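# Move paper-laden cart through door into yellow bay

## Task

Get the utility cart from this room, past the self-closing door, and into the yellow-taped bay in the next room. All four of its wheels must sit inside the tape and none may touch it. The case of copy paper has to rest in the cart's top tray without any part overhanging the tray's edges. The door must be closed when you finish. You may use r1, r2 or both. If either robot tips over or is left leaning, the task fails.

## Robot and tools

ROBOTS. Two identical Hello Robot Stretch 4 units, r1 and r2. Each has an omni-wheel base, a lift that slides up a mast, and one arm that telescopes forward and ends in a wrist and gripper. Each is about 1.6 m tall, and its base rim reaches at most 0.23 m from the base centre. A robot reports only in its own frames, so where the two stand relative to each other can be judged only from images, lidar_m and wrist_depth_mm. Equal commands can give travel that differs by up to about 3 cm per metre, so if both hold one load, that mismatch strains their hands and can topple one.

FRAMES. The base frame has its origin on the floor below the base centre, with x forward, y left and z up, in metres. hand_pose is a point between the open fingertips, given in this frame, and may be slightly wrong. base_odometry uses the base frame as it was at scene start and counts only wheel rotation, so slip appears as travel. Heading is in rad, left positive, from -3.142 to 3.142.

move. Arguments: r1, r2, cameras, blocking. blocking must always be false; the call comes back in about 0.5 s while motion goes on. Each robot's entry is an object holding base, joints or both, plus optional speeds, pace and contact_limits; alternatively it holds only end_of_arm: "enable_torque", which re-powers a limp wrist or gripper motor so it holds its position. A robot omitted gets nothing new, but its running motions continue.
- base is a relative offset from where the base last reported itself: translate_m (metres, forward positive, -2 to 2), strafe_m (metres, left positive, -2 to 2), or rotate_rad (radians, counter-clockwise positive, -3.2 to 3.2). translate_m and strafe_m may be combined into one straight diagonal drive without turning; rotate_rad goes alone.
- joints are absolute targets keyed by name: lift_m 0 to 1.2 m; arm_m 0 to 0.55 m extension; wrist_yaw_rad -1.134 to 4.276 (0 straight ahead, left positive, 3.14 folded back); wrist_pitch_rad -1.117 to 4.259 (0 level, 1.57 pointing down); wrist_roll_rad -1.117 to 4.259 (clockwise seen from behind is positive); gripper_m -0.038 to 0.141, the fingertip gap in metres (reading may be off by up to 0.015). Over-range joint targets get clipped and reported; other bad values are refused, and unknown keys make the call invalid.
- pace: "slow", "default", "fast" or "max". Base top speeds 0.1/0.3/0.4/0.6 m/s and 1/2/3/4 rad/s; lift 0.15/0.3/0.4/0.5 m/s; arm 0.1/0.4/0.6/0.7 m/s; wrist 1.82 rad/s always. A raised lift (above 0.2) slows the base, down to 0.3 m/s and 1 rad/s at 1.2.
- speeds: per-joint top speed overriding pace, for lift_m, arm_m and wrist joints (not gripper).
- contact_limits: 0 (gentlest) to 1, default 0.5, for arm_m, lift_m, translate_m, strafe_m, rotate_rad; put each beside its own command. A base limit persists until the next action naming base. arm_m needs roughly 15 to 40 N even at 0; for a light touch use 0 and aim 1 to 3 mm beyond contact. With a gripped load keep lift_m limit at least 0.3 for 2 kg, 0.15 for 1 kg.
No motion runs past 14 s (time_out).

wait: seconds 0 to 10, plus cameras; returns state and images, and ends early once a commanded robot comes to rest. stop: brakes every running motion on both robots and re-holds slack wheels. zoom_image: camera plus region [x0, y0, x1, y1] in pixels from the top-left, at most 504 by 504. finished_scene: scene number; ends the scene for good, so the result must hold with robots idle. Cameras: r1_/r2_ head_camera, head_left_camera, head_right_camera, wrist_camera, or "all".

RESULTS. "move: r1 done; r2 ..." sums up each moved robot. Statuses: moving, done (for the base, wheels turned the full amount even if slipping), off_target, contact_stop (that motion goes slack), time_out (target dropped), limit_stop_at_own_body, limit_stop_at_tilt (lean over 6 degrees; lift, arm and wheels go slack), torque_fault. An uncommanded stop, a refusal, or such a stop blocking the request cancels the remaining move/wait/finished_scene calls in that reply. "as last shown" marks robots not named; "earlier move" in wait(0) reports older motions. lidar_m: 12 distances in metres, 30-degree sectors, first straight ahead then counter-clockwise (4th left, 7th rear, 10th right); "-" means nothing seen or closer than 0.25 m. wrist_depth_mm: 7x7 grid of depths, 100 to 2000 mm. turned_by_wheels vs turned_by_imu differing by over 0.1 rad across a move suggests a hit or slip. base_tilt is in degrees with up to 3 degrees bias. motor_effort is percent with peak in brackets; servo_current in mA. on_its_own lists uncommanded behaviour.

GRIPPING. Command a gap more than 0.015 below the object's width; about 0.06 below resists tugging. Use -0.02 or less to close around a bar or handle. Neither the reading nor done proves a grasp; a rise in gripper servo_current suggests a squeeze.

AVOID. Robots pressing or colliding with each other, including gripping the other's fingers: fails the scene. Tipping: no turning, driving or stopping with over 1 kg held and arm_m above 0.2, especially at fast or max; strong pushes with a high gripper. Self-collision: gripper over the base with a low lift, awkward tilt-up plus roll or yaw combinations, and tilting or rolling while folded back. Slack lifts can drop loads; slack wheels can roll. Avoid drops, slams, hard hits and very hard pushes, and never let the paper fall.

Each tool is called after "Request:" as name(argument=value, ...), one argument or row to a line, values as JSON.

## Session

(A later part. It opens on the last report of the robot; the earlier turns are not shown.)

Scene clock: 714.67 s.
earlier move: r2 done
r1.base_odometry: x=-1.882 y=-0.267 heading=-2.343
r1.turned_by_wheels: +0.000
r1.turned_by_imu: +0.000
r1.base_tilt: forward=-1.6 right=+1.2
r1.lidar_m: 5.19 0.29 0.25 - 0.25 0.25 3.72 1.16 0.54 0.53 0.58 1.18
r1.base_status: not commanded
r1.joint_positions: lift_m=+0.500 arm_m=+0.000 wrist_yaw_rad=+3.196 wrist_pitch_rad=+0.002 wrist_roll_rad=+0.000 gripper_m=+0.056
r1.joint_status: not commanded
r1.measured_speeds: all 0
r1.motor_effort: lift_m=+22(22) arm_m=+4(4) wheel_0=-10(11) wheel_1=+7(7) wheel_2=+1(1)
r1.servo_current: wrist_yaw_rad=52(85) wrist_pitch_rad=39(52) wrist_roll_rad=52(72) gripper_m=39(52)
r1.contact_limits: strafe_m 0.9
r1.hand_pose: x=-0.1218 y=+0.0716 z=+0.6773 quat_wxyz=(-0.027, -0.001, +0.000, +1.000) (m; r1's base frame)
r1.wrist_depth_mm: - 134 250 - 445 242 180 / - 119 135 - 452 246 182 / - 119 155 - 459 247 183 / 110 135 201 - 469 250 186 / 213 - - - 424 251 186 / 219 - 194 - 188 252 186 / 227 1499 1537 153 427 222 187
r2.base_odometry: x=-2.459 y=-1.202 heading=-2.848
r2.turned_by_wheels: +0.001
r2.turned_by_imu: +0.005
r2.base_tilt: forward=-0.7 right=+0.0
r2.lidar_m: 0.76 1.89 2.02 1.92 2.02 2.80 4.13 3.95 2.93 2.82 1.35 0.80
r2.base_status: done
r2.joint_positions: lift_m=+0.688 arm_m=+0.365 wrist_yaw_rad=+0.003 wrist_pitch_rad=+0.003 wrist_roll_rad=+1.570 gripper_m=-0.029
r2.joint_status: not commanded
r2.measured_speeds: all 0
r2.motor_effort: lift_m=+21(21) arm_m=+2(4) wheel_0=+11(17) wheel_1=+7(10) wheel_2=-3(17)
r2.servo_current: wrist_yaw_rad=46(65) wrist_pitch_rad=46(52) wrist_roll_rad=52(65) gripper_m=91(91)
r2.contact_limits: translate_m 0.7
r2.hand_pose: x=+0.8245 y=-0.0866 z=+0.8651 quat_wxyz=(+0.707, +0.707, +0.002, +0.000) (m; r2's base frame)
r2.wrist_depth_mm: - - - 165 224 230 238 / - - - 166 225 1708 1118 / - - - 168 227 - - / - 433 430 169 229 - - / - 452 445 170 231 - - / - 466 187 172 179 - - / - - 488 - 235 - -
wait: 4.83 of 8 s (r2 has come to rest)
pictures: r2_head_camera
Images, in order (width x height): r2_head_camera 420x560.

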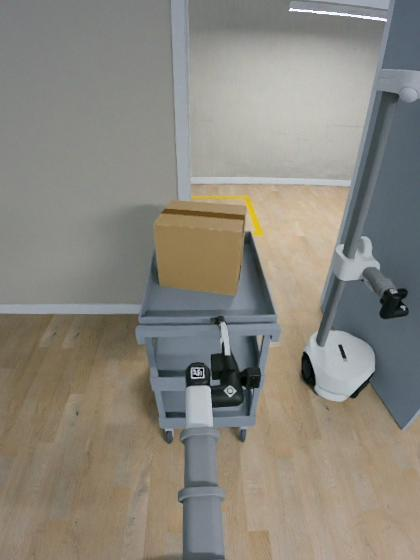

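Request:
move(
  blocking=false,
  cameras=[],
  r2={"base":{"translate_m":-0.5},"pace":"slow","contact_limits":{"translate_m":0.7}},
)

Request:
wait(
  seconds=8,
  cameras=[],
)

Request:
move(
  blocking=false,
  cameras=[],
  r2={"base":{"translate_m":-0.2,"strafe_m":-0.8},"pace":"slow","contact_limits":{"translate_m":0.7}},
)

Request:
wait(
  seconds=10,
  cameras=["r2_head_camera"],
)

Request:
move(
  blocking=false,
  cameras=[],
  r2={"base":{"strafe_m":0.6},"pace":"slow","contact_limits":{"strafe_m":0.7}},
)

Request:
wait(
  seconds=9,
  cameras=["r2_head_camera"],
)

Scene clock: 727.33 s.
move: r2 moving
r1: as last shown
r1.base_tilt: forward=-1.6 right=+1.3
r1.lidar_m: 5.18 0.30 0.25 - 0.25 0.26 3.75 1.12 0.56 0.52 0.58 1.18
r1.motor_effort: lift_m=+22(22) arm_m=+4(4) wheel_0=-10(10) wheel_1=+7(7) wheel_2=+1(1)
r1.servo_current: wrist_yaw_rad=33(65) wrist_pitch_rad=39(46) wrist_roll_rad=59(65) gripper_m=46(46)
r1.contact_limits: strafe_m 0.9
r1.wrist_depth_mm: - 134 248 - 442 243 180 / - 119 135 - 452 245 181 / - 120 154 - 459 247 184 / 110 135 201 - 469 250 185 / 212 - - - 424 252 186 / 219 - 193 - 188 252 187 / 226 1499 1499 153 427 220 187
r2.base_odometry: x=-2.447 y=-1.199 heading=-2.847
r2.turned_by_wheels: +0.001
r2.turned_by_imu: +0.002
r2.base_tilt: forward=-0.6 right=+0.1
r2.lidar_m: 0.77 1.90 2.01 1.93 2.04 2.79 4.15 3.92 2.92 2.80 1.37 0.78
r2.base_status: translate_m moving
r2.joint_positions: lift_m=+0.688 arm_m=+0.365 wrist_yaw_rad=+0.004 wrist_pitch_rad=+0.003 wrist_roll_rad=+1.570 gripper_m=-0.029
r2.joint_status: not commanded
r2.measured_speeds: translate_m=-0.047 strafe_m=+0.000 rotate_rad=+0.000 lift_m=+0.000 arm_m=+0.000 wrist_yaw_rad=+0.000 wrist_pitch_rad=+0.000 wrist_roll_rad=+0.000
r2.motor_effort: lift_m=+20(21) arm_m=+1(1) wheel_0=-2(13) wheel_1=-5(7) wheel_2=+15(15)
r2.servo_current: wrist_yaw_rad=39(59) wrist_pitch_rad=39(46) wrist_roll_rad=46(59) gripper_m=91(98)
r2.contact_limits: translate_m 0.7
r2.hand_pose: x=+0.8247 y=-0.0862 z=+0.8651 quat_wxyz=(+0.707, +0.707, +0.003, +0.001) (m; r2's base frame)
r2.wrist_depth_mm: - - - 164 223 229 238 / - - - 166 224 1576 1138 / - - - 168 226 - - / - 436 433 169 229 - - / - 445 449 170 231 - - / - 469 187 172 178 - - / - - 492 - 236 - -
pictures: none
No camera images: "cameras" was empty.

Scene clock: 733.13 s.
earlier move: r2 done
r1.base_odometry: x=-1.882 y=-0.267 heading=-2.343
r1.turned_by_wheels: +0.000
r1.turned_by_imu: +0.000
r1.base_tilt: forward=-1.6 right=+1.3
r1.lidar_m: 5.19 0.30 0.25 - 0.25 0.27 3.76 1.13 1.04 0.75 0.53 0.79
r1.base_status: not commanded
r1.joint_positions: lift_m=+0.500 arm_m=+0.000 wrist_yaw_rad=+3.196 wrist_pitch_rad=+0.002 wrist_roll_rad=+0.000 gripper_m=+0.056
r1.joint_status: not commanded
r1.measured_speeds: all 0
r1.motor_effort: lift_m=+22(22) arm_m=+4(4) wheel_0=-10(11) wheel_1=+7(7) wheel_2=+1(1)
r1.servo_current: wrist_yaw_rad=46(78) wrist_pitch_rad=52(52) wrist_roll_rad=39(78) gripper_m=46(52)
r1.contact_limits: strafe_m 0.9
r1.hand_pose: x=-0.1218 y=+0.0716 z=+0.6773 quat_wxyz=(-0.027, -0.001, +0.000, +1.000) (m; r1's base frame)
r1.wrist_depth_mm: - 134 248 - 442 243 181 / - 119 135 - 449 245 182 / - 120 155 - 462 247 183 / 110 135 201 - 469 250 185 / 212 - - - 424 252 187 / 219 - 193 - 188 252 186 / 227 1499 1499 153 430 221 186
r2.base_odometry: x=-1.980 y=-1.058 heading=-2.849
r2.turned_by_wheels: -0.002
r2.turned_by_imu: -0.004
r2.base_tilt: forward=-0.6 right=+0.1
r2.lidar_m: 0.76 2.40 2.02 1.94 2.05 2.81 3.59 3.66 2.93 2.80 2.96 0.76
r2.base_status: done
r2.joint_positions: lift_m=+0.688 arm_m=+0.365 wrist_yaw_rad=-0.004 wrist_pitch_rad=+0.003 wrist_roll_rad=+1.570 gripper_m=-0.029
r2.joint_status: not commanded
r2.measured_speeds: all 0
r2.motor_effort: lift_m=+21(21) arm_m=-3(4) wheel_0=-11(18) wheel_1=-8(11) wheel_2=+0(19)
r2.servo_current: wrist_yaw_rad=59(72) wrist_pitch_rad=46(52) wrist_roll_rad=52(65) gripper_m=85(98)
r2.contact_limits: translate_m 0.7
r2.hand_pose: x=+0.8240 y=-0.0885 z=+0.8651 quat_wxyz=(+0.707, +0.707, +0.000, -0.002) (m; r2's base frame)
r2.wrist_depth_mm: - 1138 - 159 216 235 1042 / - - - 161 220 1499 - / 1708 - 530 164 223 - - / 1708 436 433 166 226 - - / - 452 455 170 230 854 - / - 477 185 171 178 - - / - - - - 238 - -
wait: 5.80 of 8 s (r2 has come to rest)
pictures: none
No camera images: "cameras" was empty.

Scene clock: 733.63 s.
move: r2 moving
r1: as last shown
r1.base_tilt: forward=-1.6 right=+1.2
r1.lidar_m: 5.19 0.29 0.25 - 0.25 0.27 3.74 1.14 1.04 0.77 0.54 0.78
r1.servo_current: wrist_yaw_rad=52(65) wrist_pitch_rad=39(52) wrist_roll_rad=52(65) gripper_m=39(52)
r1.contact_limits: strafe_m 0.9
r1.wrist_depth_mm: - 134 248 - 442 242 181 / - 119 135 - 455 246 182 / - 120 155 - 459 247 185 / 110 135 201 - 466 250 186 / 212 - - - 424 252 186 / 219 - 194 - 188 252 186 / 225 1499 1537 153 430 221 186
r2.base_odometry: x=-1.981 y=-1.045 heading=-2.849
r2.turned_by_wheels: +0.000
r2.turned_by_imu: +0.000
r2.base_tilt: forward=-0.6 right=+0.1
r2.lidar_m: 0.76 2.39 2.01 1.94 2.02 2.79 3.59 3.69 2.88 2.80 2.93 0.78
r2.base_status: translate_m moving; strafe_m moving
r2.joint_positions: lift_m=+0.688 arm_m=+0.365 wrist_yaw_rad=-0.003 wrist_pitch_rad=+0.003 wrist_roll_rad=+1.570 gripper_m=-0.029
r2.joint_status: not commanded
r2.measured_speeds: translate_m=-0.013 strafe_m=-0.049 rotate_rad=+0.001 lift_m=+0.000 arm_m=+0.000 wrist_yaw_rad=+0.005 wrist_pitch_rad=+0.000 wrist_roll_rad=+0.000
r2.motor_effort: lift_m=+21(21) arm_m=-3(4) wheel_0=+7(12) wheel_1=-10(11) wheel_2=+8(8)
r2.servo_current: wrist_yaw_rad=39(59) wrist_pitch_rad=39(46) wrist_roll_rad=39(52) gripper_m=91(91)
r2.contact_limits: translate_m 0.7
r2.hand_pose: x=+0.8240 y=-0.0883 z=+0.8651 quat_wxyz=(+0.707, +0.707, +0.000, -0.002) (m; r2's base frame)
r2.wrist_depth_mm: - - - 157 214 232 1098 / - - - 160 219 1499 - / - - 512 163 221 - - / 1661 436 430 165 226 - - / - 455 455 168 230 842 - / - 477 185 171 179 - - / - - - - 239 - -
pictures: none
No camera images: "cameras" was empty.

Scene clock: 742.63 s.
earlier move: r2 done
r1.base_odometry: x=-1.882 y=-0.267 heading=-2.343
r1.turned_by_wheels: +0.000
r1.turned_by_imu: -0.001
r1.base_tilt: forward=-1.6 right=+1.3
r1.lidar_m: 0.81 0.30 0.25 - 0.25 0.25 3.77 1.12 1.03 2.75 2.93 0.75
r1.base_status: not commanded
r1.joint_positions: lift_m=+0.500 arm_m=+0.000 wrist_yaw_rad=+3.196 wrist_pitch_rad=+0.002 wrist_roll_rad=+0.000 gripper_m=+0.056
r1.joint_status: not commanded
r1.measured_speeds: all 0
r1.motor_effort: lift_m=+22(22) arm_m=+4(4) wheel_0=-10(11) wheel_1=+7(7) wheel_2=+1(1)
r1.servo_current: wrist_yaw_rad=46(72) wrist_pitch_rad=46(59) wrist_roll_rad=46(65) gripper_m=46(52)
r1.contact_limits: strafe_m 0.9
r1.hand_pose: x=-0.1218 y=+0.0716 z=+0.6773 quat_wxyz=(-0.027, -0.001, +0.000, +1.000) (m; r1's base frame)
r1.wrist_depth_mm: - 134 248 - 442 243 180 / - 119 135 - 452 246 182 / - 120 155 - 459 247 183 / 110 135 201 - 473 249 185 / 211 - - - 424 251 186 / 219 - 193 - 188 252 187 / 226 1576 1499 153 427 222 187
r2.base_odometry: x=-2.021 y=-0.235 heading=-2.847
r2.turned_by_wheels: +0.002
r2.turned_by_imu: +0.013
r2.base_tilt: forward=-0.7 right=+0.1
r2.lidar_m: 0.57 0.64 2.82 2.75 2.88 3.45 3.39 2.81 2.07 2.01 2.13 1.61
r2.base_status: done
r2.joint_positions: lift_m=+0.688 arm_m=+0.365 wrist_yaw_rad=+0.022 wrist_pitch_rad=+0.003 wrist_roll_rad=+1.570 gripper_m=-0.029
r2.joint_status: not commanded
r2.measured_speeds: all 0
r2.on_its_own: wrist_yaw_rad is at rest, and its servo_current (124 mA) is outside its rest range (0 to 104 mA)
r2.motor_effort: lift_m=+20(21) arm_m=+1(4) wheel_0=+17(28) wheel_1=+4(11) wheel_2=+9(22)
r2.servo_current: wrist_yaw_rad=124(137) wrist_pitch_rad=33(52) wrist_roll_rad=59(65) gripper_m=85(98)
r2.contact_limits: translate_m 0.7
r2.hand_pose: x=+0.8261 y=-0.0810 z=+0.8651 quat_wxyz=(+0.707, +0.707, +0.009, +0.007) (m; r2's base frame)
r2.wrist_depth_mm: - - - - - 1537 1160 / - 891 917 - - 1576 1138 / - - - 320 - 1182 1098 / - - - 317 353 359 359 / - - - 205 291 1661 1138 / - - - 163 180 1618 480 / - - - - 200 512 504
wait: 9.00 of 10 s (r2 has come to rest)
pictures: r2_head_camera
Images, in order (width x height): r2_head_camera 420x560.

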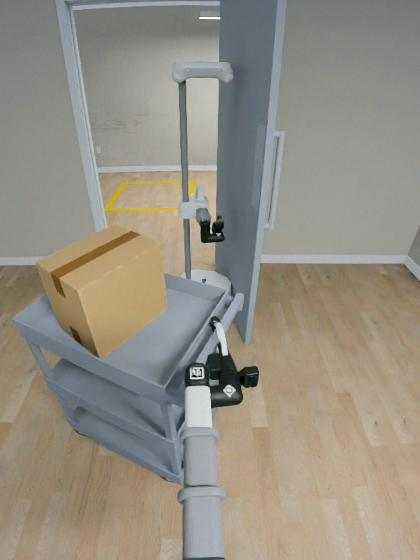

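Scene clock: 743.13 s.
move: r2 moving
r1: as last shown
r1.turned_by_imu: +0.000
r1.lidar_m: 0.80 0.30 0.25 - 0.25 0.25 3.74 1.15 1.06 2.73 2.92 0.74
r1.motor_effort: lift_m=+22(22) arm_m=+4(4) wheel_0=-9(10) wheel_1=+7(7) wheel_2=+1(1)
r1.servo_current: wrist_yaw_rad=52(72) wrist_pitch_rad=46(46) wrist_roll_rad=33(59) gripper_m=39(46)
r1.contact_limits: strafe_m 0.9
r1.wrist_depth_mm: - 134 249 - 442 241 181 / - 118 135 - 449 245 182 / - 120 155 - 455 247 184 / 110 135 201 - 469 251 185 / 212 - - - 424 251 186 / 217 - 195 - 188 252 187 / 227 1576 1576 153 430 220 186
r2.base_odometry: x=-2.017 y=-0.248 heading=-2.846
r2.turned_by_wheels: +0.000
r2.turned_by_imu: +0.000
r2.base_tilt: forward=-0.7 right=+0.1
r2.lidar_m: 0.56 0.61 2.81 2.72 2.86 3.40 3.33 2.82 2.10 2.01 2.13 1.60
r2.base_status: strafe_m moving
r2.joint_positions: lift_m=+0.688 arm_m=+0.365 wrist_yaw_rad=+0.022 wrist_pitch_rad=+0.003 wrist_roll_rad=+1.570 gripper_m=-0.029
r2.joint_status: not commanded
r2.measured_speeds: translate_m=+0.001 strafe_m=+0.056 rotate_rad=-0.006 lift_m=+0.000 arm_m=+0.000 wrist_yaw_rad=+0.000 wrist_pitch_rad=+0.000 wrist_roll_rad=+0.000
r2.motor_effort: lift_m=+20(21) arm_m=+2(3) wheel_0=-5(16) wheel_1=+12(15) wheel_2=+1(7)
r2.servo_current: wrist_yaw_rad=130(137) wrist_pitch_rad=46(46) wrist_roll_rad=59(59) gripper_m=91(98)
r2.contact_limits: strafe_m 0.7
r2.hand_pose: x=+0.8261 y=-0.0810 z=+0.8651 quat_wxyz=(+0.707, +0.707, +0.009, +0.007) (m; r2's base frame)
r2.wrist_depth_mm: - - - - - 1576 1160 / - 904 917 - - 1618 1160 / - - - 320 - 1182 1118 / - - - 317 351 357 355 / - - - 204 293 1576 1118 / - - - 162 179 1661 477 / - 1921 - - 205 508 500
pictures: none
No camera images: "cameras" was empty.

Scene clock: 749.80 s.
earlier move: r2 done
r1.base_odometry: x=-1.882 y=-0.267 heading=-2.343
r1.turned_by_wheels: +0.000
r1.turned_by_imu: +0.000
r1.base_tilt: forward=-1.6 right=+1.3
r1.lidar_m: 5.16 0.29 0.25 - 0.25 0.27 3.76 1.12 1.06 2.73 0.60 0.55
r1.base_status: not commanded
r1.joint_positions: lift_m=+0.500 arm_m=+0.000 wrist_yaw_rad=+3.196 wrist_pitch_rad=+0.002 wrist_roll_rad=+0.000 gripper_m=+0.056
r1.joint_status: not commanded
r1.measured_speeds: all 0
r1.motor_effort: lift_m=+22(22) arm_m=+4(4) wheel_0=-9(11) wheel_1=+7(7) wheel_2=+1(1)
r1.servo_current: wrist_yaw_rad=46(72) wrist_pitch_rad=39(52) wrist_roll_rad=59(65) gripper_m=46(52)
r1.contact_limits: strafe_m 0.9
r1.hand_pose: x=-0.1218 y=+0.0716 z=+0.6773 quat_wxyz=(-0.027, -0.001, +0.000, +1.000) (m; r1's base frame)
r1.wrist_depth_mm: - 134 249 - 442 243 180 / - 118 135 - 449 244 182 / - 120 155 - 462 247 183 / 110 135 202 - 469 249 186 / 212 - - - 424 250 186 / 220 - 193 - 187 252 187 / 226 1576 1537 153 427 221 186
r2.base_odometry: x=-1.847 y=-0.809 heading=-2.848
r2.turned_by_wheels: -0.001
r2.turned_by_imu: -0.008
r2.base_tilt: forward=-0.7 right=+0.1
r2.lidar_m: 0.76 2.62 2.23 2.13 2.23 3.11 3.39 3.46 2.67 2.59 2.74 0.78
r2.base_status: done
r2.joint_positions: lift_m=+0.688 arm_m=+0.365 wrist_yaw_rad=-0.012 wrist_pitch_rad=+0.003 wrist_roll_rad=+1.570 gripper_m=-0.029
r2.joint_status: not commanded
r2.measured_speeds: all 0
r2.motor_effort: lift_m=+20(21) arm_m=-3(4) wheel_0=-8(24) wheel_1=+2(15) wheel_2=-8(12)
r2.servo_current: wrist_yaw_rad=72(137) wrist_pitch_rad=39(46) wrist_roll_rad=52(59) gripper_m=91(98)
r2.contact_limits: strafe_m 0.7
r2.hand_pose: x=+0.8232 y=-0.0910 z=+0.8651 quat_wxyz=(+0.707, +0.707, -0.003, -0.005) (m; r2's base frame)
r2.wrist_depth_mm: - - - 167 212 232 232 / - 1366 - 167 227 1205 1098 / - - - 168 229 831 - / - 500 430 170 230 831 - / - 449 445 172 231 831 - / - 459 185 172 179 - - / - 137 484 - 236 - -
wait: 6.67 of 9 s (r2 has come to rest)
pictures: r2_head_camera
Images, in order (width x height): r2_head_camera 420x560.

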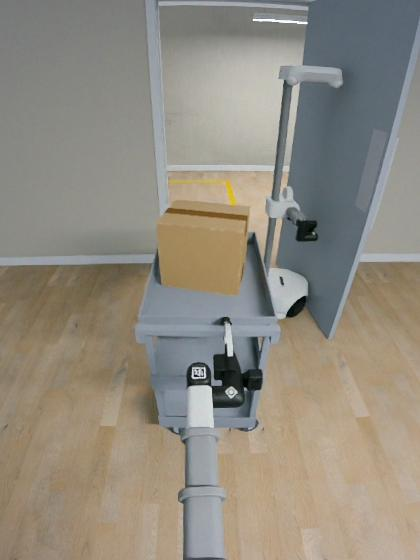

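Request:
move(
  blocking=false,
  cameras=[],
  r2={"base":{"translate_m":0.35},"pace":"slow","contact_limits":{"translate_m":0.7}},
)

Request:
wait(
  seconds=8,
  cameras=["r2_head_camera"],
)

Scene clock: 757.53 s.
move: r2 moving
r1: as last shown
r1.lidar_m: 5.19 0.31 0.25 - 0.25 0.27 3.74 1.13 1.05 2.73 0.56 0.53
r1.motor_effort: lift_m=+22(22) arm_m=+4(4) wheel_0=-10(10) wheel_1=+7(7) wheel_2=+1(1)
r1.servo_current: wrist_yaw_rad=39(65) wrist_pitch_rad=46(46) wrist_roll_rad=52(65) gripper_m=46(46)
r1.contact_limits: strafe_m 0.9
r1.wrist_depth_mm: - 134 249 - 439 242 180 / - 119 135 - 449 245 182 / - 120 155 - 462 247 184 / 110 135 201 - 473 250 186 / 212 - - - 421 251 186 / 219 - 194 - 188 253 186 / 226 1576 1618 153 424 221 186
r2.base_odometry: x=-1.859 y=-0.812 heading=-2.848
r2.turned_by_wheels: +0.000
r2.turned_by_imu: +0.000
r2.base_tilt: forward=-0.7 right=+0.0
r2.lidar_m: 0.75 2.59 2.23 2.14 2.25 3.11 3.36 3.49 2.68 2.62 2.70 0.77
r2.base_status: translate_m moving
r2.joint_positions: lift_m=+0.688 arm_m=+0.365 wrist_yaw_rad=-0.012 wrist_pitch_rad=+0.003 wrist_roll_rad=+1.570 gripper_m=-0.029
r2.joint_status: not commanded
r2.measured_speeds: translate_m=+0.048 strafe_m=+0.000 rotate_rad=-0.002 lift_m=+0.000 arm_m=+0.000 wrist_yaw_rad=+0.000 wrist_pitch_rad=+0.000 wrist_roll_rad=+0.000
r2.motor_effort: lift_m=+21(21) arm_m=-3(4) wheel_0=+6(6) wheel_1=+4(7) wheel_2=-14(16)
r2.servo_current: wrist_yaw_rad=72(85) wrist_pitch_rad=39(46) wrist_roll_rad=39(59) gripper_m=85(98)
r2.contact_limits: translate_m 0.7
r2.hand_pose: x=+0.8232 y=-0.0910 z=+0.8651 quat_wxyz=(+0.707, +0.707, -0.003, -0.005) (m; r2's base frame)
r2.wrist_depth_mm: - - - 166 211 232 232 / - 1430 - 167 226 1205 257 / - - - 168 228 820 - / - 496 433 169 230 831 - / - 452 445 171 231 831 - / - 459 185 172 179 - - / - - 492 - 235 - -
pictures: none
No camera images: "cameras" was empty.

Scene clock: 761.80 s.
earlier move: r2 done
r1.base_odometry: x=-1.882 y=-0.267 heading=-2.343
r1.turned_by_wheels: +0.000
r1.turned_by_imu: +0.000
r1.base_tilt: forward=-1.6 right=+1.3
r1.lidar_m: 5.18 0.29 0.25 - 0.25 0.26 3.77 1.13 1.05 0.36 0.39 0.55
r1.base_status: not commanded
r1.joint_positions: lift_m=+0.500 arm_m=+0.000 wrist_yaw_rad=+3.196 wrist_pitch_rad=+0.002 wrist_roll_rad=+0.000 gripper_m=+0.056
r1.joint_status: not commanded
r1.measured_speeds: all 0
r1.motor_effort: lift_m=+22(22) arm_m=+4(4) wheel_0=-10(11) wheel_1=+7(7) wheel_2=+1(1)
r1.servo_current: wrist_yaw_rad=46(65) wrist_pitch_rad=52(52) wrist_roll_rad=59(65) gripper_m=39(52)
r1.contact_limits: strafe_m 0.9
r1.hand_pose: x=-0.1218 y=+0.0716 z=+0.6773 quat_wxyz=(-0.027, -0.001, +0.000, +1.000) (m; r1's base frame)
r1.wrist_depth_mm: - 134 248 - 442 244 180 / - 119 135 - 452 245 182 / - 120 155 - 462 248 183 / 110 135 200 - 473 250 185 / 213 - - - 424 250 186 / 219 - 194 - 187 251 186 / 227 1537 1537 153 427 222 186
r2.base_odometry: x=-2.182 y=-0.910 heading=-2.847
r2.turned_by_wheels: +0.001
r2.turned_by_imu: +0.003
r2.base_tilt: forward=-0.7 right=+0.1
r2.lidar_m: 0.75 2.26 2.20 2.10 2.24 3.09 3.76 3.61 2.71 2.60 2.76 0.80
r2.base_status: done
r2.joint_positions: lift_m=+0.688 arm_m=+0.365 wrist_yaw_rad=+0.000 wrist_pitch_rad=+0.003 wrist_roll_rad=+1.570 gripper_m=-0.029
r2.joint_status: not commanded
r2.measured_speeds: all 0
r2.motor_effort: lift_m=+21(21) arm_m=+4(4) wheel_0=+9(14) wheel_1=+7(9) wheel_2=-3(17)
r2.servo_current: wrist_yaw_rad=52(85) wrist_pitch_rad=46(52) wrist_roll_rad=46(59) gripper_m=91(98)
r2.contact_limits: translate_m 0.7
r2.hand_pose: x=+0.8243 y=-0.0874 z=+0.8651 quat_wxyz=(+0.707, +0.707, +0.001, -0.001) (m; r2's base frame)
r2.wrist_depth_mm: - 976 960 166 221 230 831 / - - - 167 227 1464 480 / 1661 - - 168 228 759 - / 1661 455 430 229 230 - - / 1618 452 442 171 231 831 - / - 459 189 172 178 - - / - - 480 - 235 - -
wait: 4.27 of 8 s (r2 has come to rest)
pictures: r2_head_camera
Images, in order (width x height): r2_head_camera 420x560.

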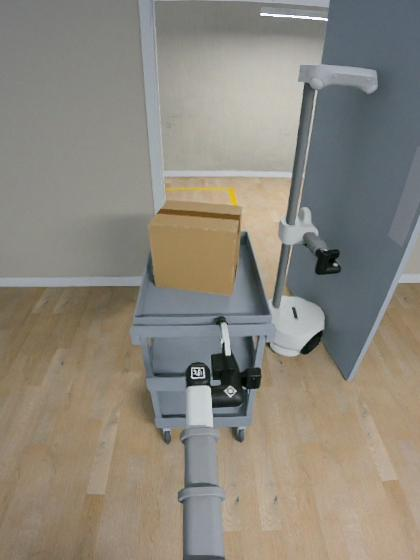

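Request:
move(
  blocking=false,
  cameras=[],
  r2={"base":{"translate_m":0.35},"pace":"slow","contact_limits":{"translate_m":0.7}},
)

Request:
wait(
  seconds=8,
  cameras=["r2_head_camera"],
)

Scene clock: 767.20 s.
move: r2 moving
r1: as last shown
r1.lidar_m: 5.18 0.31 0.25 - 0.25 0.25 3.73 1.16 1.04 0.37 0.36 0.55
r1.servo_current: wrist_yaw_rad=39(59) wrist_pitch_rad=46(46) wrist_roll_rad=39(65) gripper_m=46(46)
r1.contact_limits: strafe_m 0.9
r1.wrist_depth_mm: - 134 249 - 436 243 180 / - 118 135 - 445 245 182 / - 120 155 - 459 246 185 / 110 135 202 - 466 250 185 / 213 - - - 424 250 186 / 218 - 194 - 187 254 186 / 226 1499 1537 153 430 222 186
r2.base_odometry: x=-2.194 y=-0.914 heading=-2.846
r2.turned_by_wheels: +0.001
r2.turned_by_imu: +0.001
r2.base_tilt: forward=-0.7 right=+0.1
r2.lidar_m: 0.74 2.22 2.22 2.12 2.25 3.08 3.78 3.64 2.71 2.61 2.75 0.79
r2.base_status: translate_m moving
r2.joint_positions: lift_m=+0.688 arm_m=+0.365 wrist_yaw_rad=+0.000 wrist_pitch_rad=+0.003 wrist_roll_rad=+1.570 gripper_m=-0.029
r2.joint_status: not commanded
r2.measured_speeds: translate_m=+0.049 strafe_m=+0.000 rotate_rad=+0.000 lift_m=+0.000 arm_m=+0.000 wrist_yaw_rad=+0.000 wrist_pitch_rad=+0.000 wrist_roll_rad=+0.000
r2.motor_effort: lift_m=+20(21) arm_m=+4(4) wheel_0=+10(14) wheel_1=+8(9) wheel_2=-11(11)
r2.servo_current: wrist_yaw_rad=39(52) wrist_pitch_rad=46(46) wrist_roll_rad=59(59) gripper_m=91(91)
r2.contact_limits: translate_m 0.7
r2.hand_pose: x=+0.8243 y=-0.0874 z=+0.8651 quat_wxyz=(+0.707, +0.707, +0.001, -0.001) (m; r2's base frame)
r2.wrist_depth_mm: - 960 976 166 220 232 831 / - - - 167 227 1537 480 / - - - 168 229 798 - / 1576 459 427 229 229 - - / 1618 449 442 171 231 842 - / - 459 189 172 179 - - / - - 477 - 234 - -
pictures: none
No camera images: "cameras" was empty.

Scene clock: 771.47 s.
earlier move: r2 done
r1.base_odometry: x=-1.882 y=-0.267 heading=-2.343
r1.turned_by_wheels: +0.000
r1.turned_by_imu: +0.000
r1.base_tilt: forward=-1.6 right=+1.3
r1.lidar_m: 5.19 0.28 0.25 - 0.25 0.26 3.74 1.14 0.40 0.38 0.40 0.74
r1.base_status: not commanded
r1.joint_positions: lift_m=+0.500 arm_m=+0.000 wrist_yaw_rad=+3.196 wrist_pitch_rad=+0.002 wrist_roll_rad=+0.000 gripper_m=+0.056
r1.joint_status: not commanded
r1.measured_speeds: all 0
r1.motor_effort: lift_m=+22(22) arm_m=+4(4) wheel_0=-10(11) wheel_1=+7(7) wheel_2=+1(1)
r1.servo_current: wrist_yaw_rad=52(72) wrist_pitch_rad=39(46) wrist_roll_rad=39(65) gripper_m=39(46)
r1.contact_limits: strafe_m 0.9
r1.hand_pose: x=-0.1218 y=+0.0716 z=+0.6773 quat_wxyz=(-0.027, -0.001, +0.000, +1.000) (m; r1's base frame)
r1.wrist_depth_mm: - 134 249 - 445 241 180 / - 119 135 - 452 245 182 / - 120 155 - 462 247 185 / 110 135 201 - 469 251 185 / 213 - - - 427 251 186 / 219 - 193 - 187 252 186 / 227 1576 1537 153 427 221 187
r2.base_odometry: x=-2.516 y=-1.012 heading=-2.846
r2.turned_by_wheels: +0.000
r2.turned_by_imu: +0.002
r2.base_tilt: forward=-0.7 right=+0.1
r2.lidar_m: 0.75 0.80 2.20 2.12 2.25 3.09 4.16 3.65 2.71 2.60 1.19 0.80
r2.base_status: done
r2.joint_positions: lift_m=+0.688 arm_m=+0.365 wrist_yaw_rad=+0.000 wrist_pitch_rad=+0.003 wrist_roll_rad=+1.570 gripper_m=-0.029
r2.joint_status: not commanded
r2.measured_speeds: all 0
r2.motor_effort: lift_m=+21(21) arm_m=+4(4) wheel_0=+7(14) wheel_1=+7(10) wheel_2=-4(12)
r2.servo_current: wrist_yaw_rad=52(65) wrist_pitch_rad=39(52) wrist_roll_rad=39(59) gripper_m=85(98)
r2.contact_limits: translate_m 0.7
r2.hand_pose: x=+0.8243 y=-0.0874 z=+0.8651 quat_wxyz=(+0.707, +0.707, +0.001, -0.001) (m; r2's base frame)
r2.wrist_depth_mm: - - - 175 190 1366 1118 / - - - 174 235 265 263 / - - - 174 235 1618 - / - - 466 233 233 842 - / - 442 439 172 232 - - / - 449 188 173 179 - - / - 138 466 - 232 - -
wait: 4.27 of 8 s (r2 has come to rest)
pictures: r2_head_camera
Images, in order (width x height): r2_head_camera 420x560.

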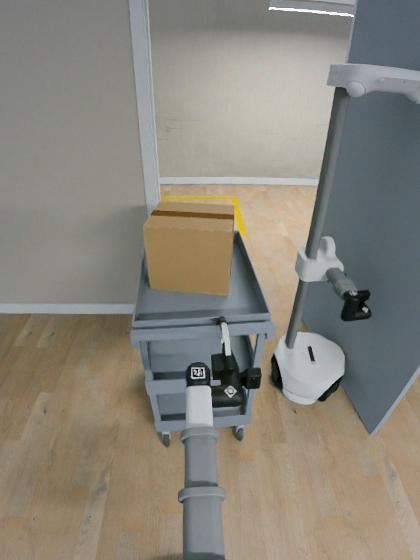

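Request:
move(
  blocking=false,
  cameras=[],
  r2={"base":{"translate_m":0.03,"strafe_m":0.1},"pace":"slow","contact_limits":{"translate_m":0.7}},
)

Request:
wait(
  seconds=8,
  cameras=[],
)

Request:
move(
  blocking=false,
  cameras=[],
  r2={"base":{"translate_m":0.2,"strafe_m":-0.02},"pace":"slow","contact_limits":{"translate_m":0.7}},
)

Request:
wait(
  seconds=8,
  cameras=["r2_head_camera"],
)

Scene clock: 778.60 s.
move: r2 moving
r1: as last shown
r1.base_tilt: forward=-1.6 right=+1.2
r1.lidar_m: 5.18 0.27 0.25 - 0.25 0.25 3.77 1.13 0.40 0.37 0.39 0.75
r1.servo_current: wrist_yaw_rad=46(59) wrist_pitch_rad=39(46) wrist_roll_rad=46(65) gripper_m=39(46)
r1.contact_limits: strafe_m 0.9
r1.wrist_depth_mm: - 134 248 - 439 243 180 / - 119 135 - 449 245 182 / - 120 155 - 466 247 184 / 110 135 200 - 469 250 185 / 212 - - - 427 251 186 / 219 - 194 - 187 252 187 / 226 1576 1499 153 430 222 187
r2.base_odometry: x=-2.516 y=-1.025 heading=-2.847
r2.turned_by_wheels: -0.001
r2.turned_by_imu: -0.001
r2.base_tilt: forward=-0.7 right=+0.1
r2.lidar_m: 0.75 1.90 2.18 2.11 2.24 3.08 4.17 3.71 2.71 2.64 1.20 0.80
r2.base_status: translate_m moving; strafe_m moving
r2.joint_positions: lift_m=+0.688 arm_m=+0.365 wrist_yaw_rad=-0.001 wrist_pitch_rad=+0.003 wrist_roll_rad=+1.570 gripper_m=-0.029
r2.joint_status: not commanded
r2.measured_speeds: translate_m=+0.015 strafe_m=+0.047 rotate_rad=-0.004 lift_m=+0.000 arm_m=+0.000 wrist_yaw_rad=-0.015 wrist_pitch_rad=+0.000 wrist_roll_rad=+0.000
r2.motor_effort: lift_m=+20(21) arm_m=+4(4) wheel_0=-10(10) wheel_1=+8(11) wheel_2=-9(9)
r2.servo_current: wrist_yaw_rad=46(52) wrist_pitch_rad=39(46) wrist_roll_rad=46(52) gripper_m=85(91)
r2.contact_limits: translate_m 0.7
r2.hand_pose: x=+0.8242 y=-0.0876 z=+0.8651 quat_wxyz=(+0.707, +0.707, +0.001, -0.001) (m; r2's base frame)
r2.wrist_depth_mm: - - - 177 208 1366 1042 / - - - 176 236 267 266 / - - - 175 235 1576 - / - - 480 234 235 831 - / - 445 439 174 233 - - / - 449 186 172 177 - - / - - 462 - 230 - -
pictures: none
No camera images: "cameras" was empty.

Scene clock: 780.40 s.
earlier move: r2 done
r1.base_odometry: x=-1.882 y=-0.267 heading=-2.343
r1.turned_by_wheels: +0.000
r1.turned_by_imu: +0.000
r1.base_tilt: forward=-1.6 right=+1.3
r1.lidar_m: 5.17 0.31 0.25 - 0.25 0.26 3.74 1.12 0.40 0.41 0.47 1.04
r1.base_status: not commanded
r1.joint_positions: lift_m=+0.500 arm_m=+0.000 wrist_yaw_rad=+3.196 wrist_pitch_rad=+0.002 wrist_roll_rad=+0.000 gripper_m=+0.056
r1.joint_status: not commanded
r1.measured_speeds: all 0
r1.motor_effort: lift_m=+22(22) arm_m=+4(4) wheel_0=-10(11) wheel_1=+7(7) wheel_2=+1(1)
r1.servo_current: wrist_yaw_rad=59(72) wrist_pitch_rad=39(52) wrist_roll_rad=59(65) gripper_m=39(52)
r1.contact_limits: strafe_m 0.9
r1.hand_pose: x=-0.1218 y=+0.0716 z=+0.6773 quat_wxyz=(-0.027, -0.001, +0.000, +1.000) (m; r1's base frame)
r1.wrist_depth_mm: - 134 249 - 442 243 180 / - 119 135 - 452 245 182 / - 119 155 - 462 248 184 / 110 135 201 - 469 251 184 / 212 - - - 424 251 186 / 220 - 194 - 187 252 186 / 226 1499 1576 153 430 221 186
r2.base_odometry: x=-2.516 y=-1.116 heading=-2.847
r2.turned_by_wheels: +0.000
r2.turned_by_imu: -0.001
r2.base_tilt: forward=-0.7 right=+0.1
r2.lidar_m: 0.76 1.86 2.11 2.02 2.13 2.95 4.17 3.83 2.83 2.71 1.24 0.77
r2.base_status: done
r2.joint_positions: lift_m=+0.688 arm_m=+0.365 wrist_yaw_rad=-0.008 wrist_pitch_rad=+0.003 wrist_roll_rad=+1.570 gripper_m=-0.029
r2.joint_status: not commanded
r2.measured_speeds: all 0
r2.motor_effort: lift_m=+20(21) arm_m=+4(4) wheel_0=-7(20) wheel_1=+3(11) wheel_2=-6(18)
r2.servo_current: wrist_yaw_rad=59(72) wrist_pitch_rad=39(46) wrist_roll_rad=39(65) gripper_m=91(98)
r2.contact_limits: translate_m 0.7
r2.hand_pose: x=+0.8236 y=-0.0897 z=+0.8651 quat_wxyz=(+0.707, +0.707, -0.002, -0.004) (m; r2's base frame)
r2.wrist_depth_mm: - - - 162 220 227 226 / - - - 164 223 1464 591 / - - - 166 226 - - / - 436 433 169 228 - - / - 459 449 170 231 831 - / - 469 185 172 179 - - / - 137 492 - 237 - -
wait: 1.80 of 8 s (r2 has come to rest)
pictures: none
No camera images: "cameras" was empty.

Scene clock: 780.90 s.
move: r2 moving
r1: as last shown
r1.lidar_m: 5.18 0.29 0.25 - 0.25 0.25 3.74 1.13 0.44 0.40 0.48 1.08
r1.motor_effort: lift_m=+22(22) arm_m=+4(4) wheel_0=-10(11) wheel_1=+6(7) wheel_2=+1(1)
r1.servo_current: wrist_yaw_rad=46(65) wrist_pitch_rad=52(52) wrist_roll_rad=46(65) gripper_m=39(46)
r1.contact_limits: strafe_m 0.9
r1.wrist_depth_mm: - 134 249 - 439 242 181 / - 118 135 - 452 246 182 / - 120 155 - 462 246 184 / 110 135 201 - 469 251 185 / 212 - - - 424 251 187 / 219 - 194 - 187 253 186 / 227 1537 1537 153 433 221 186
r2.base_odometry: x=-2.528 y=-1.119 heading=-2.847
r2.turned_by_wheels: +0.000
r2.turned_by_imu: +0.000
r2.base_tilt: forward=-0.7 right=+0.1
r2.lidar_m: 0.78 1.85 2.09 2.01 2.13 2.88 4.15 3.79 2.82 2.72 1.22 0.77
r2.base_status: translate_m moving; strafe_m moving
r2.joint_positions: lift_m=+0.688 arm_m=+0.365 wrist_yaw_rad=-0.008 wrist_pitch_rad=+0.003 wrist_roll_rad=+1.570 gripper_m=-0.029
r2.joint_status: not commanded
r2.measured_speeds: translate_m=+0.050 strafe_m=-0.005 rotate_rad=+0.004 lift_m=+0.000 arm_m=+0.000 wrist_yaw_rad=+0.000 wrist_pitch_rad=+0.000 wrist_roll_rad=+0.000
r2.motor_effort: lift_m=+20(21) arm_m=+4(4) wheel_0=+3(11) wheel_1=+8(8) wheel_2=-14(16)
r2.servo_current: wrist_yaw_rad=52(78) wrist_pitch_rad=39(46) wrist_roll_rad=52(52) gripper_m=85(91)
r2.contact_limits: translate_m 0.7
r2.hand_pose: x=+0.8236 y=-0.0897 z=+0.8651 quat_wxyz=(+0.707, +0.707, -0.002, -0.004) (m; r2's base frame)
r2.wrist_depth_mm: - - - 161 220 226 227 / - - - 164 223 1499 580 / - - - 166 225 - - / - 433 427 226 229 - - / - 455 449 170 230 831 - / - 462 186 172 179 - - / - - 492 - 236 - -
pictures: none
No camera images: "cameras" was empty.

Scene clock: 783.70 s.
earlier move: r2 done
r1.base_odometry: x=-1.882 y=-0.267 heading=-2.343
r1.turned_by_wheels: +0.000
r1.turned_by_imu: +0.000
r1.base_tilt: forward=-1.6 right=+1.3
r1.lidar_m: 5.18 0.30 0.25 - 0.25 0.25 3.75 0.62 0.47 0.43 0.51 0.96
r1.base_status: not commanded
r1.joint_positions: lift_m=+0.500 arm_m=+0.000 wrist_yaw_rad=+3.196 wrist_pitch_rad=+0.002 wrist_roll_rad=+0.000 gripper_m=+0.056
r1.joint_status: not commanded
r1.measured_speeds: all 0
r1.motor_effort: lift_m=+22(22) arm_m=+4(4) wheel_0=-10(11) wheel_1=+7(7) wheel_2=+1(1)
r1.servo_current: wrist_yaw_rad=52(72) wrist_pitch_rad=39(52) wrist_roll_rad=46(65) gripper_m=39(46)
r1.contact_limits: strafe_m 0.9
r1.hand_pose: x=-0.1218 y=+0.0716 z=+0.6773 quat_wxyz=(-0.027, -0.001, +0.000, +1.000) (m; r1's base frame)
r1.wrist_depth_mm: - 134 249 - 439 242 180 / - 119 135 - 449 245 183 / - 120 154 - 462 247 184 / 110 135 201 - 466 250 185 / 212 - - - 424 250 186 / 219 - 193 - 188 253 186 / 227 1499 1499 153 433 221 186
r2.base_odometry: x=-2.713 y=-1.155 heading=-2.846
r2.turned_by_wheels: +0.001
r2.turned_by_imu: +0.003
r2.base_tilt: forward=-0.7 right=+0.0
r2.lidar_m: 0.76 0.83 2.13 2.03 2.14 2.91 - 3.78 2.82 2.71 1.08 0.79
r2.base_status: done
r2.joint_positions: lift_m=+0.688 arm_m=+0.365 wrist_yaw_rad=+0.002 wrist_pitch_rad=+0.003 wrist_roll_rad=+1.570 gripper_m=-0.029
r2.joint_status: not commanded
r2.measured_speeds: all 0
r2.motor_effort: lift_m=+20(21) arm_m=+4(4) wheel_0=+11(15) wheel_1=+8(10) wheel_2=-3(16)
r2.servo_current: wrist_yaw_rad=46(78) wrist_pitch_rad=39(46) wrist_roll_rad=46(59) gripper_m=85(98)
r2.contact_limits: translate_m 0.7
r2.hand_pose: x=+0.8245 y=-0.0868 z=+0.8651 quat_wxyz=(+0.707, +0.707, +0.002, +0.000) (m; r2's base frame)
r2.wrist_depth_mm: - - - 166 223 232 1042 / - - - 168 227 1499 480 / - - - 168 229 778 - / - 521 433 229 230 - - / - 455 442 171 231 - - / - 459 459 172 178 - - / - - 480 - 235 - -
wait: 2.80 of 8 s (r2 has come to rest)
pictures: r2_head_camera
Images, in order (width x height): r2_head_camera 420x560.

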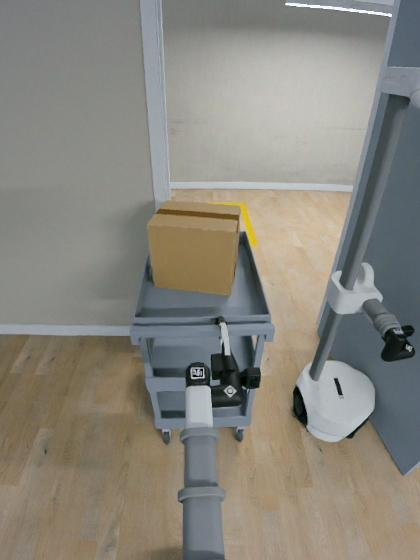

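Request:
move(
  blocking=false,
  cameras=[],
  r2={"base":{"translate_m":-0.4},"pace":"slow","contact_limits":{"translate_m":0.7}},
)

Request:
wait(
  seconds=8,
  cameras=[],
)

Request:
move(
  blocking=false,
  cameras=[],
  r2={"base":{"translate_m":0.05,"strafe_m":0.2},"pace":"slow","contact_limits":{"translate_m":0.7}},
)

Request:
wait(
  seconds=8,
  cameras=["r2_head_camera"],
)

Request:
move(
  blocking=false,
  cameras=[],
  r2={"base":{"translate_m":0.3,"strafe_m":-0.06},"pace":"slow","contact_limits":{"translate_m":0.7}},
)

Request:
wait(
  seconds=8,
  cameras=["r2_head_camera"],
)

Scene clock: 797.03 s.
move: r2 moving
r1: as last shown
r1.lidar_m: 5.17 0.31 0.25 - 0.25 0.25 3.76 0.60 0.46 0.42 0.48 1.00
r1.motor_effort: lift_m=+22(22) arm_m=+4(4) wheel_0=-10(11) wheel_1=+6(7) wheel_2=+1(1)
r1.servo_current: wrist_yaw_rad=46(59) wrist_pitch_rad=39(46) wrist_roll_rad=46(59) gripper_m=39(46)
r1.contact_limits: strafe_m 0.9
r1.wrist_depth_mm: - 134 249 - 445 242 180 / - 119 135 - 452 245 182 / - 120 155 - 466 247 184 / 110 135 201 - 466 250 185 / 212 - - - 424 252 186 / 218 - 193 - 187 252 187 / 226 1576 1499 154 433 221 187
r2.base_odometry: x=-2.701 y=-1.152 heading=-2.845
r2.turned_by_wheels: +0.001
r2.turned_by_imu: +0.001
r2.base_tilt: forward=-0.6 right=+0.1
r2.lidar_m: 0.76 0.84 2.10 2.03 2.15 2.93 - 3.75 2.81 2.69 1.12 0.81
r2.base_status: translate_m moving
r2.joint_positions: lift_m=+0.688 arm_m=+0.365 wrist_yaw_rad=+0.004 wrist_pitch_rad=+0.003 wrist_roll_rad=+1.570 gripper_m=-0.029
r2.joint_status: not commanded
r2.measured_speeds: translate_m=-0.049 strafe_m=+0.000 rotate_rad=+0.001 lift_m=+0.000 arm_m=+0.000 wrist_yaw_rad=+0.000 wrist_pitch_rad=+0.000 wrist_roll_rad=+0.000
r2.motor_effort: lift_m=+21(21) arm_m=+4(4) wheel_0=-5(10) wheel_1=-5(7) wheel_2=+13(17)
r2.servo_current: wrist_yaw_rad=59(59) wrist_pitch_rad=46(46) wrist_roll_rad=39(52) gripper_m=91(91)
r2.contact_limits: translate_m 0.7
r2.hand_pose: x=+0.8247 y=-0.0862 z=+0.8651 quat_wxyz=(+0.707, +0.707, +0.003, +0.001) (m; r2's base frame)
r2.wrist_depth_mm: - - - 166 224 230 231 / - - - 167 225 1499 459 / - - - 169 228 778 - / - 449 436 170 229 - - / - 449 445 171 230 - - / - 459 186 172 179 - - / - 137 484 - 235 - -
pictures: none
No camera images: "cameras" was empty.

Scene clock: 801.83 s.
earlier move: r2 done
r1.base_odometry: x=-1.882 y=-0.267 heading=-2.343
r1.turned_by_wheels: +0.000
r1.turned_by_imu: +0.000
r1.base_tilt: forward=-1.6 right=+1.3
r1.lidar_m: 5.18 0.31 0.25 - 0.25 0.27 3.74 1.13 1.04 0.35 0.40 0.66
r1.base_status: not commanded
r1.joint_positions: lift_m=+0.500 arm_m=+0.000 wrist_yaw_rad=+3.196 wrist_pitch_rad=+0.002 wrist_roll_rad=+0.000 gripper_m=+0.056
r1.joint_status: not commanded
r1.measured_speeds: all 0
r1.motor_effort: lift_m=+22(22) arm_m=+4(4) wheel_0=-10(11) wheel_1=+7(7) wheel_2=+1(1)
r1.servo_current: wrist_yaw_rad=78(78) wrist_pitch_rad=39(52) wrist_roll_rad=59(65) gripper_m=46(46)
r1.contact_limits: strafe_m 0.9
r1.hand_pose: x=-0.1218 y=+0.0716 z=+0.6773 quat_wxyz=(-0.027, -0.001, +0.000, +1.000) (m; r1's base frame)
r1.wrist_depth_mm: - 134 248 - 442 242 180 / - 119 135 - 449 245 182 / - 120 154 - 459 247 184 / 110 135 200 - 469 251 185 / 212 - - - 427 253 186 / 219 - 194 - 187 253 187 / 227 1499 1537 153 427 221 186
r2.base_odometry: x=-2.331 y=-1.038 heading=-2.847
r2.turned_by_wheels: -0.002
r2.turned_by_imu: -0.001
r2.base_tilt: forward=-0.7 right=+0.1
r2.lidar_m: 0.76 2.06 2.12 2.05 2.17 2.98 3.96 3.76 2.79 2.69 1.36 0.79
r2.base_status: done
r2.joint_positions: lift_m=+0.688 arm_m=+0.365 wrist_yaw_rad=-0.004 wrist_pitch_rad=+0.003 wrist_roll_rad=+1.570 gripper_m=-0.029
r2.joint_status: not commanded
r2.measured_speeds: all 0
r2.motor_effort: lift_m=+21(21) arm_m=-3(4) wheel_0=-13(17) wheel_1=-8(11) wheel_2=+2(18)
r2.servo_current: wrist_yaw_rad=39(65) wrist_pitch_rad=39(46) wrist_roll_rad=52(65) gripper_m=85(91)
r2.contact_limits: translate_m 0.7
r2.hand_pose: x=+0.8240 y=-0.0885 z=+0.8651 quat_wxyz=(+0.707, +0.707, +0.000, -0.002) (m; r2's base frame)
r2.wrist_depth_mm: - - - 158 215 222 222 / - - - 161 219 1576 569 / - - 609 164 223 - - / - 433 430 166 227 - - / - 459 452 169 230 842 - / - 477 185 172 179 - - / - 137 508 - 239 - -
wait: 4.80 of 8 s (r2 has come to rest)
pictures: none
No camera images: "cameras" was empty.

Scene clock: 802.33 s.
move: r2 moving
r1: as last shown
r1.lidar_m: 5.18 0.30 0.25 - 0.25 0.26 3.74 1.15 1.05 0.35 0.40 0.67
r1.motor_effort: lift_m=+22(22) arm_m=+4(4) wheel_0=-9(10) wheel_1=+7(7) wheel_2=+1(1)
r1.servo_current: wrist_yaw_rad=26(78) wrist_pitch_rad=39(46) wrist_roll_rad=39(59) gripper_m=46(46)
r1.contact_limits: strafe_m 0.9
r1.wrist_depth_mm: - 134 248 - 442 243 180 / - 118 135 - 452 247 182 / - 120 155 - 459 247 184 / 110 135 201 - 469 250 185 / 211 - - - 427 251 186 / 217 - 193 - 188 250 187 / 227 1576 1537 153 427 221 186
r2.base_odometry: x=-2.330 y=-1.051 heading=-2.849
r2.turned_by_wheels: -0.002
r2.turned_by_imu: -0.002
r2.base_tilt: forward=-0.7 right=+0.1
r2.lidar_m: 0.74 2.07 2.12 2.02 2.12 2.92 3.96 3.79 2.82 2.70 1.38 0.77
r2.base_status: translate_m moving; strafe_m moving
r2.joint_positions: lift_m=+0.688 arm_m=+0.365 wrist_yaw_rad=-0.009 wrist_pitch_rad=+0.003 wrist_roll_rad=+1.570 gripper_m=-0.029
r2.joint_status: not commanded
r2.measured_speeds: translate_m=+0.012 strafe_m=+0.049 rotate_rad=+0.000 lift_m=+0.000 arm_m=+0.000 wrist_yaw_rad=-0.017 wrist_pitch_rad=+0.000 wrist_roll_rad=+0.000
r2.motor_effort: lift_m=+21(21) arm_m=-4(4) wheel_0=-16(19) wheel_1=+2(7) wheel_2=-15(15)
r2.servo_current: wrist_yaw_rad=52(59) wrist_pitch_rad=46(46) wrist_roll_rad=52(52) gripper_m=85(91)
r2.contact_limits: translate_m 0.7
r2.hand_pose: x=+0.8235 y=-0.0900 z=+0.8651 quat_wxyz=(+0.707, +0.707, -0.002, -0.004) (m; r2's base frame)
r2.wrist_depth_mm: 1499 - - 159 216 223 224 / - - - 162 220 1537 549 / - - 634 165 223 - - / - 433 427 167 227 - - / - 452 452 170 230 842 - / - 473 185 172 178 - - / - - 500 - 237 - -
pictures: none
No camera images: "cameras" was empty.

Scene clock: 805.13 s.
earlier move: r2 done
r1.base_odometry: x=-1.882 y=-0.267 heading=-2.343
r1.turned_by_wheels: +0.000
r1.turned_by_imu: +0.000
r1.base_tilt: forward=-1.6 right=+1.3
r1.lidar_m: 5.19 0.32 0.25 - 0.25 0.26 3.78 1.11 0.70 0.39 0.51 1.33
r1.base_status: not commanded
r1.joint_positions: lift_m=+0.500 arm_m=+0.000 wrist_yaw_rad=+3.196 wrist_pitch_rad=+0.002 wrist_roll_rad=+0.000 gripper_m=+0.056
r1.joint_status: not commanded
r1.measured_speeds: all 0
r1.motor_effort: lift_m=+22(22) arm_m=+4(4) wheel_0=-10(10) wheel_1=+7(7) wheel_2=+1(1)
r1.servo_current: wrist_yaw_rad=59(78) wrist_pitch_rad=46(52) wrist_roll_rad=46(65) gripper_m=39(46)
r1.contact_limits: strafe_m 0.9
r1.hand_pose: x=-0.1218 y=+0.0716 z=+0.6773 quat_wxyz=(-0.027, -0.001, +0.000, +1.000) (m; r1's base frame)
r1.wrist_depth_mm: - 134 249 - 439 242 180 / - 119 135 - 452 246 182 / - 120 154 - 459 247 185 / 110 135 201 - 469 251 185 / 212 - - - 421 251 186 / 219 - 194 - 187 251 186 / 226 1537 1576 153 430 221 186
r2.base_odometry: x=-2.321 y=-1.244 heading=-2.848
r2.turned_by_wheels: +0.001
r2.turned_by_imu: +0.000
r2.base_tilt: forward=-0.7 right=+0.1
r2.lidar_m: 0.74 2.01 1.92 1.86 1.94 2.66 3.98 4.04 3.00 2.90 1.48 0.76
r2.base_status: done
r2.joint_positions: lift_m=+0.688 arm_m=+0.365 wrist_yaw_rad=-0.009 wrist_pitch_rad=+0.003 wrist_roll_rad=+1.570 gripper_m=-0.029
r2.joint_status: not commanded
r2.measured_speeds: all 0
r2.motor_effort: lift_m=+20(21) arm_m=-3(4) wheel_0=-7(19) wheel_1=+4(7) wheel_2=-11(17)
r2.servo_current: wrist_yaw_rad=65(78) wrist_pitch_rad=52(52) wrist_roll_rad=52(59) gripper_m=91(98)
r2.contact_limits: translate_m 0.7
r2.hand_pose: x=+0.8235 y=-0.0901 z=+0.8651 quat_wxyz=(+0.707, +0.707, -0.002, -0.004) (m; r2's base frame)
r2.wrist_depth_mm: - - - 123 178 180 - / - - 466 128 187 - - / - 402 402 136 198 - - / - 466 445 147 214 - - / - 504 500 156 226 - - / - - 185 167 177 - - / - - - - - - 500
wait: 2.80 of 8 s (r2 has come to rest)
pictures: r2_head_camera
Images, in order (width x height): r2_head_camera 420x560.

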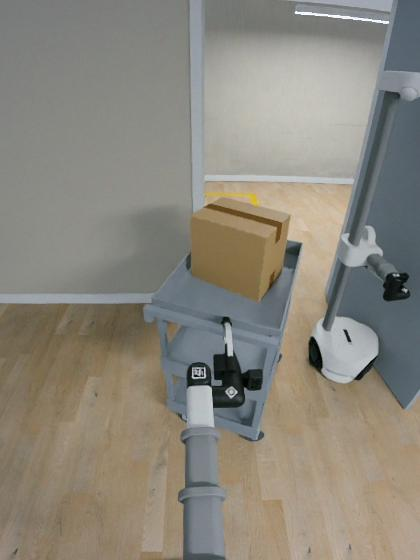

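Scene clock: 805.63 s.
move: r2 moving
r1: as last shown
r1.base_tilt: forward=-1.6 right=+1.2
r1.lidar_m: 5.18 0.30 0.25 - 0.25 0.27 3.76 1.15 0.65 0.39 0.52 1.34
r1.motor_effort: lift_m=+22(22) arm_m=+4(4) wheel_0=-10(11) wheel_1=+6(7) wheel_2=+1(1)
r1.servo_current: wrist_yaw_rad=46(59) wrist_pitch_rad=39(46) wrist_roll_rad=46(59) gripper_m=46(46)
r1.contact_limits: strafe_m 0.9
r1.wrist_depth_mm: - 134 248 - 439 242 181 / - 119 135 - 452 245 182 / - 120 155 - 462 248 184 / 110 135 201 - 466 251 185 / 212 - - - 427 251 186 / 220 - 194 - 187 253 186 / 227 1537 1537 153 430 221 187
r2.base_odometry: x=-2.333 y=-1.246 heading=-2.848
r2.turned_by_wheels: +0.000
r2.turned_by_imu: +0.001
r2.base_tilt: forward=-0.7 right=+0.0
r2.lidar_m: 0.75 2.00 1.93 1.85 1.94 2.67 4.04 4.05 2.98 2.85 1.47 0.73
r2.base_status: translate_m moving; strafe_m moving
r2.joint_positions: lift_m=+0.688 arm_m=+0.365 wrist_yaw_rad=-0.009 wrist_pitch_rad=+0.003 wrist_roll_rad=+1.570 gripper_m=-0.029
r2.joint_status: not commanded
r2.measured_speeds: translate_m=+0.048 strafe_m=-0.009 rotate_rad=+0.001 lift_m=+0.000 arm_m=+0.000 wrist_yaw_rad=+0.000 wrist_pitch_rad=+0.000 wrist_roll_rad=+0.000
r2.motor_effort: lift_m=+20(21) arm_m=-3(4) wheel_0=+10(12) wheel_1=+9(9) wheel_2=-13(16)
r2.servo_current: wrist_yaw_rad=65(65) wrist_pitch_rad=46(46) wrist_roll_rad=52(59) gripper_m=85(91)
r2.contact_limits: translate_m 0.7
r2.hand_pose: x=+0.8234 y=-0.0901 z=+0.8651 quat_wxyz=(+0.707, +0.707, -0.002, -0.004) (m; r2's base frame)
r2.wrist_depth_mm: - - - 118 173 176 - / - 535 452 125 183 - - / - 399 402 133 195 - - / - 462 445 144 208 - - / - 504 500 155 224 - - / - - 186 164 177 - - / - - - - - - 500
pictures: none
No camera images: "cameras" was empty.

Scene clock: 809.47 s.
earlier move: r2 done
r1.base_odometry: x=-1.882 y=-0.267 heading=-2.343
r1.turned_by_wheels: +0.000
r1.turned_by_imu: +0.000
r1.base_tilt: forward=-1.6 right=+1.3
r1.lidar_m: 5.18 0.30 0.25 - 0.25 0.27 3.73 1.12 0.48 0.47 0.63 1.08
r1.base_status: not commanded
r1.joint_positions: lift_m=+0.500 arm_m=+0.000 wrist_yaw_rad=+3.196 wrist_pitch_rad=+0.002 wrist_roll_rad=+0.000 gripper_m=+0.056
r1.joint_status: not commanded
r1.measured_speeds: all 0
r1.motor_effort: lift_m=+22(22) arm_m=+4(4) wheel_0=-10(11) wheel_1=+7(7) wheel_2=+1(1)
r1.servo_current: wrist_yaw_rad=46(78) wrist_pitch_rad=46(52) wrist_roll_rad=52(72) gripper_m=39(52)
r1.contact_limits: strafe_m 0.9
r1.hand_pose: x=-0.1218 y=+0.0716 z=+0.6773 quat_wxyz=(-0.027, -0.001, +0.000, +1.000) (m; r1's base frame)
r1.wrist_depth_mm: - 134 248 - 439 242 180 / - 118 135 - 449 245 182 / - 120 155 - 459 247 183 / 110 135 201 - 469 250 185 / 212 - - - 424 252 186 / 219 - 193 - 187 252 186 / 226 1499 1576 153 433 220 186
r2.base_odometry: x=-2.625 y=-1.274 heading=-2.847
r2.turned_by_wheels: +0.001
r2.turned_by_imu: +0.005
r2.base_tilt: forward=-0.6 right=+0.1
r2.lidar_m: 0.74 1.69 1.98 1.89 2.00 2.78 - 3.94 2.92 2.86 1.14 0.75
r2.base_status: done
r2.joint_positions: lift_m=+0.688 arm_m=+0.365 wrist_yaw_rad=+0.005 wrist_pitch_rad=+0.003 wrist_roll_rad=+1.570 gripper_m=-0.029
r2.joint_status: not commanded
r2.measured_speeds: all 0
r2.motor_effort: lift_m=+21(21) arm_m=+4(4) wheel_0=+12(19) wheel_1=+7(11) wheel_2=-2(16)
r2.servo_current: wrist_yaw_rad=46(65) wrist_pitch_rad=39(52) wrist_roll_rad=52(59) gripper_m=85(98)
r2.contact_limits: translate_m 0.7
r2.hand_pose: x=+0.8247 y=-0.0860 z=+0.8651 quat_wxyz=(+0.707, +0.707, +0.003, +0.001) (m; r2's base frame)
r2.wrist_depth_mm: - - - 127 180 186 - / - - 535 132 190 - - / - 404 404 141 202 - - / - 445 442 147 211 - - / - 484 484 156 224 - - / - - 187 166 178 - - / - - - - - - 500
wait: 3.83 of 8 s (r2 has come to rest)
pictures: r2_head_camera
Images, in order (width x height): r2_head_camera 420x560.

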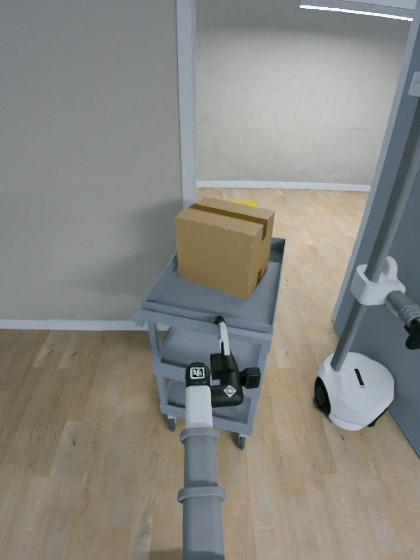

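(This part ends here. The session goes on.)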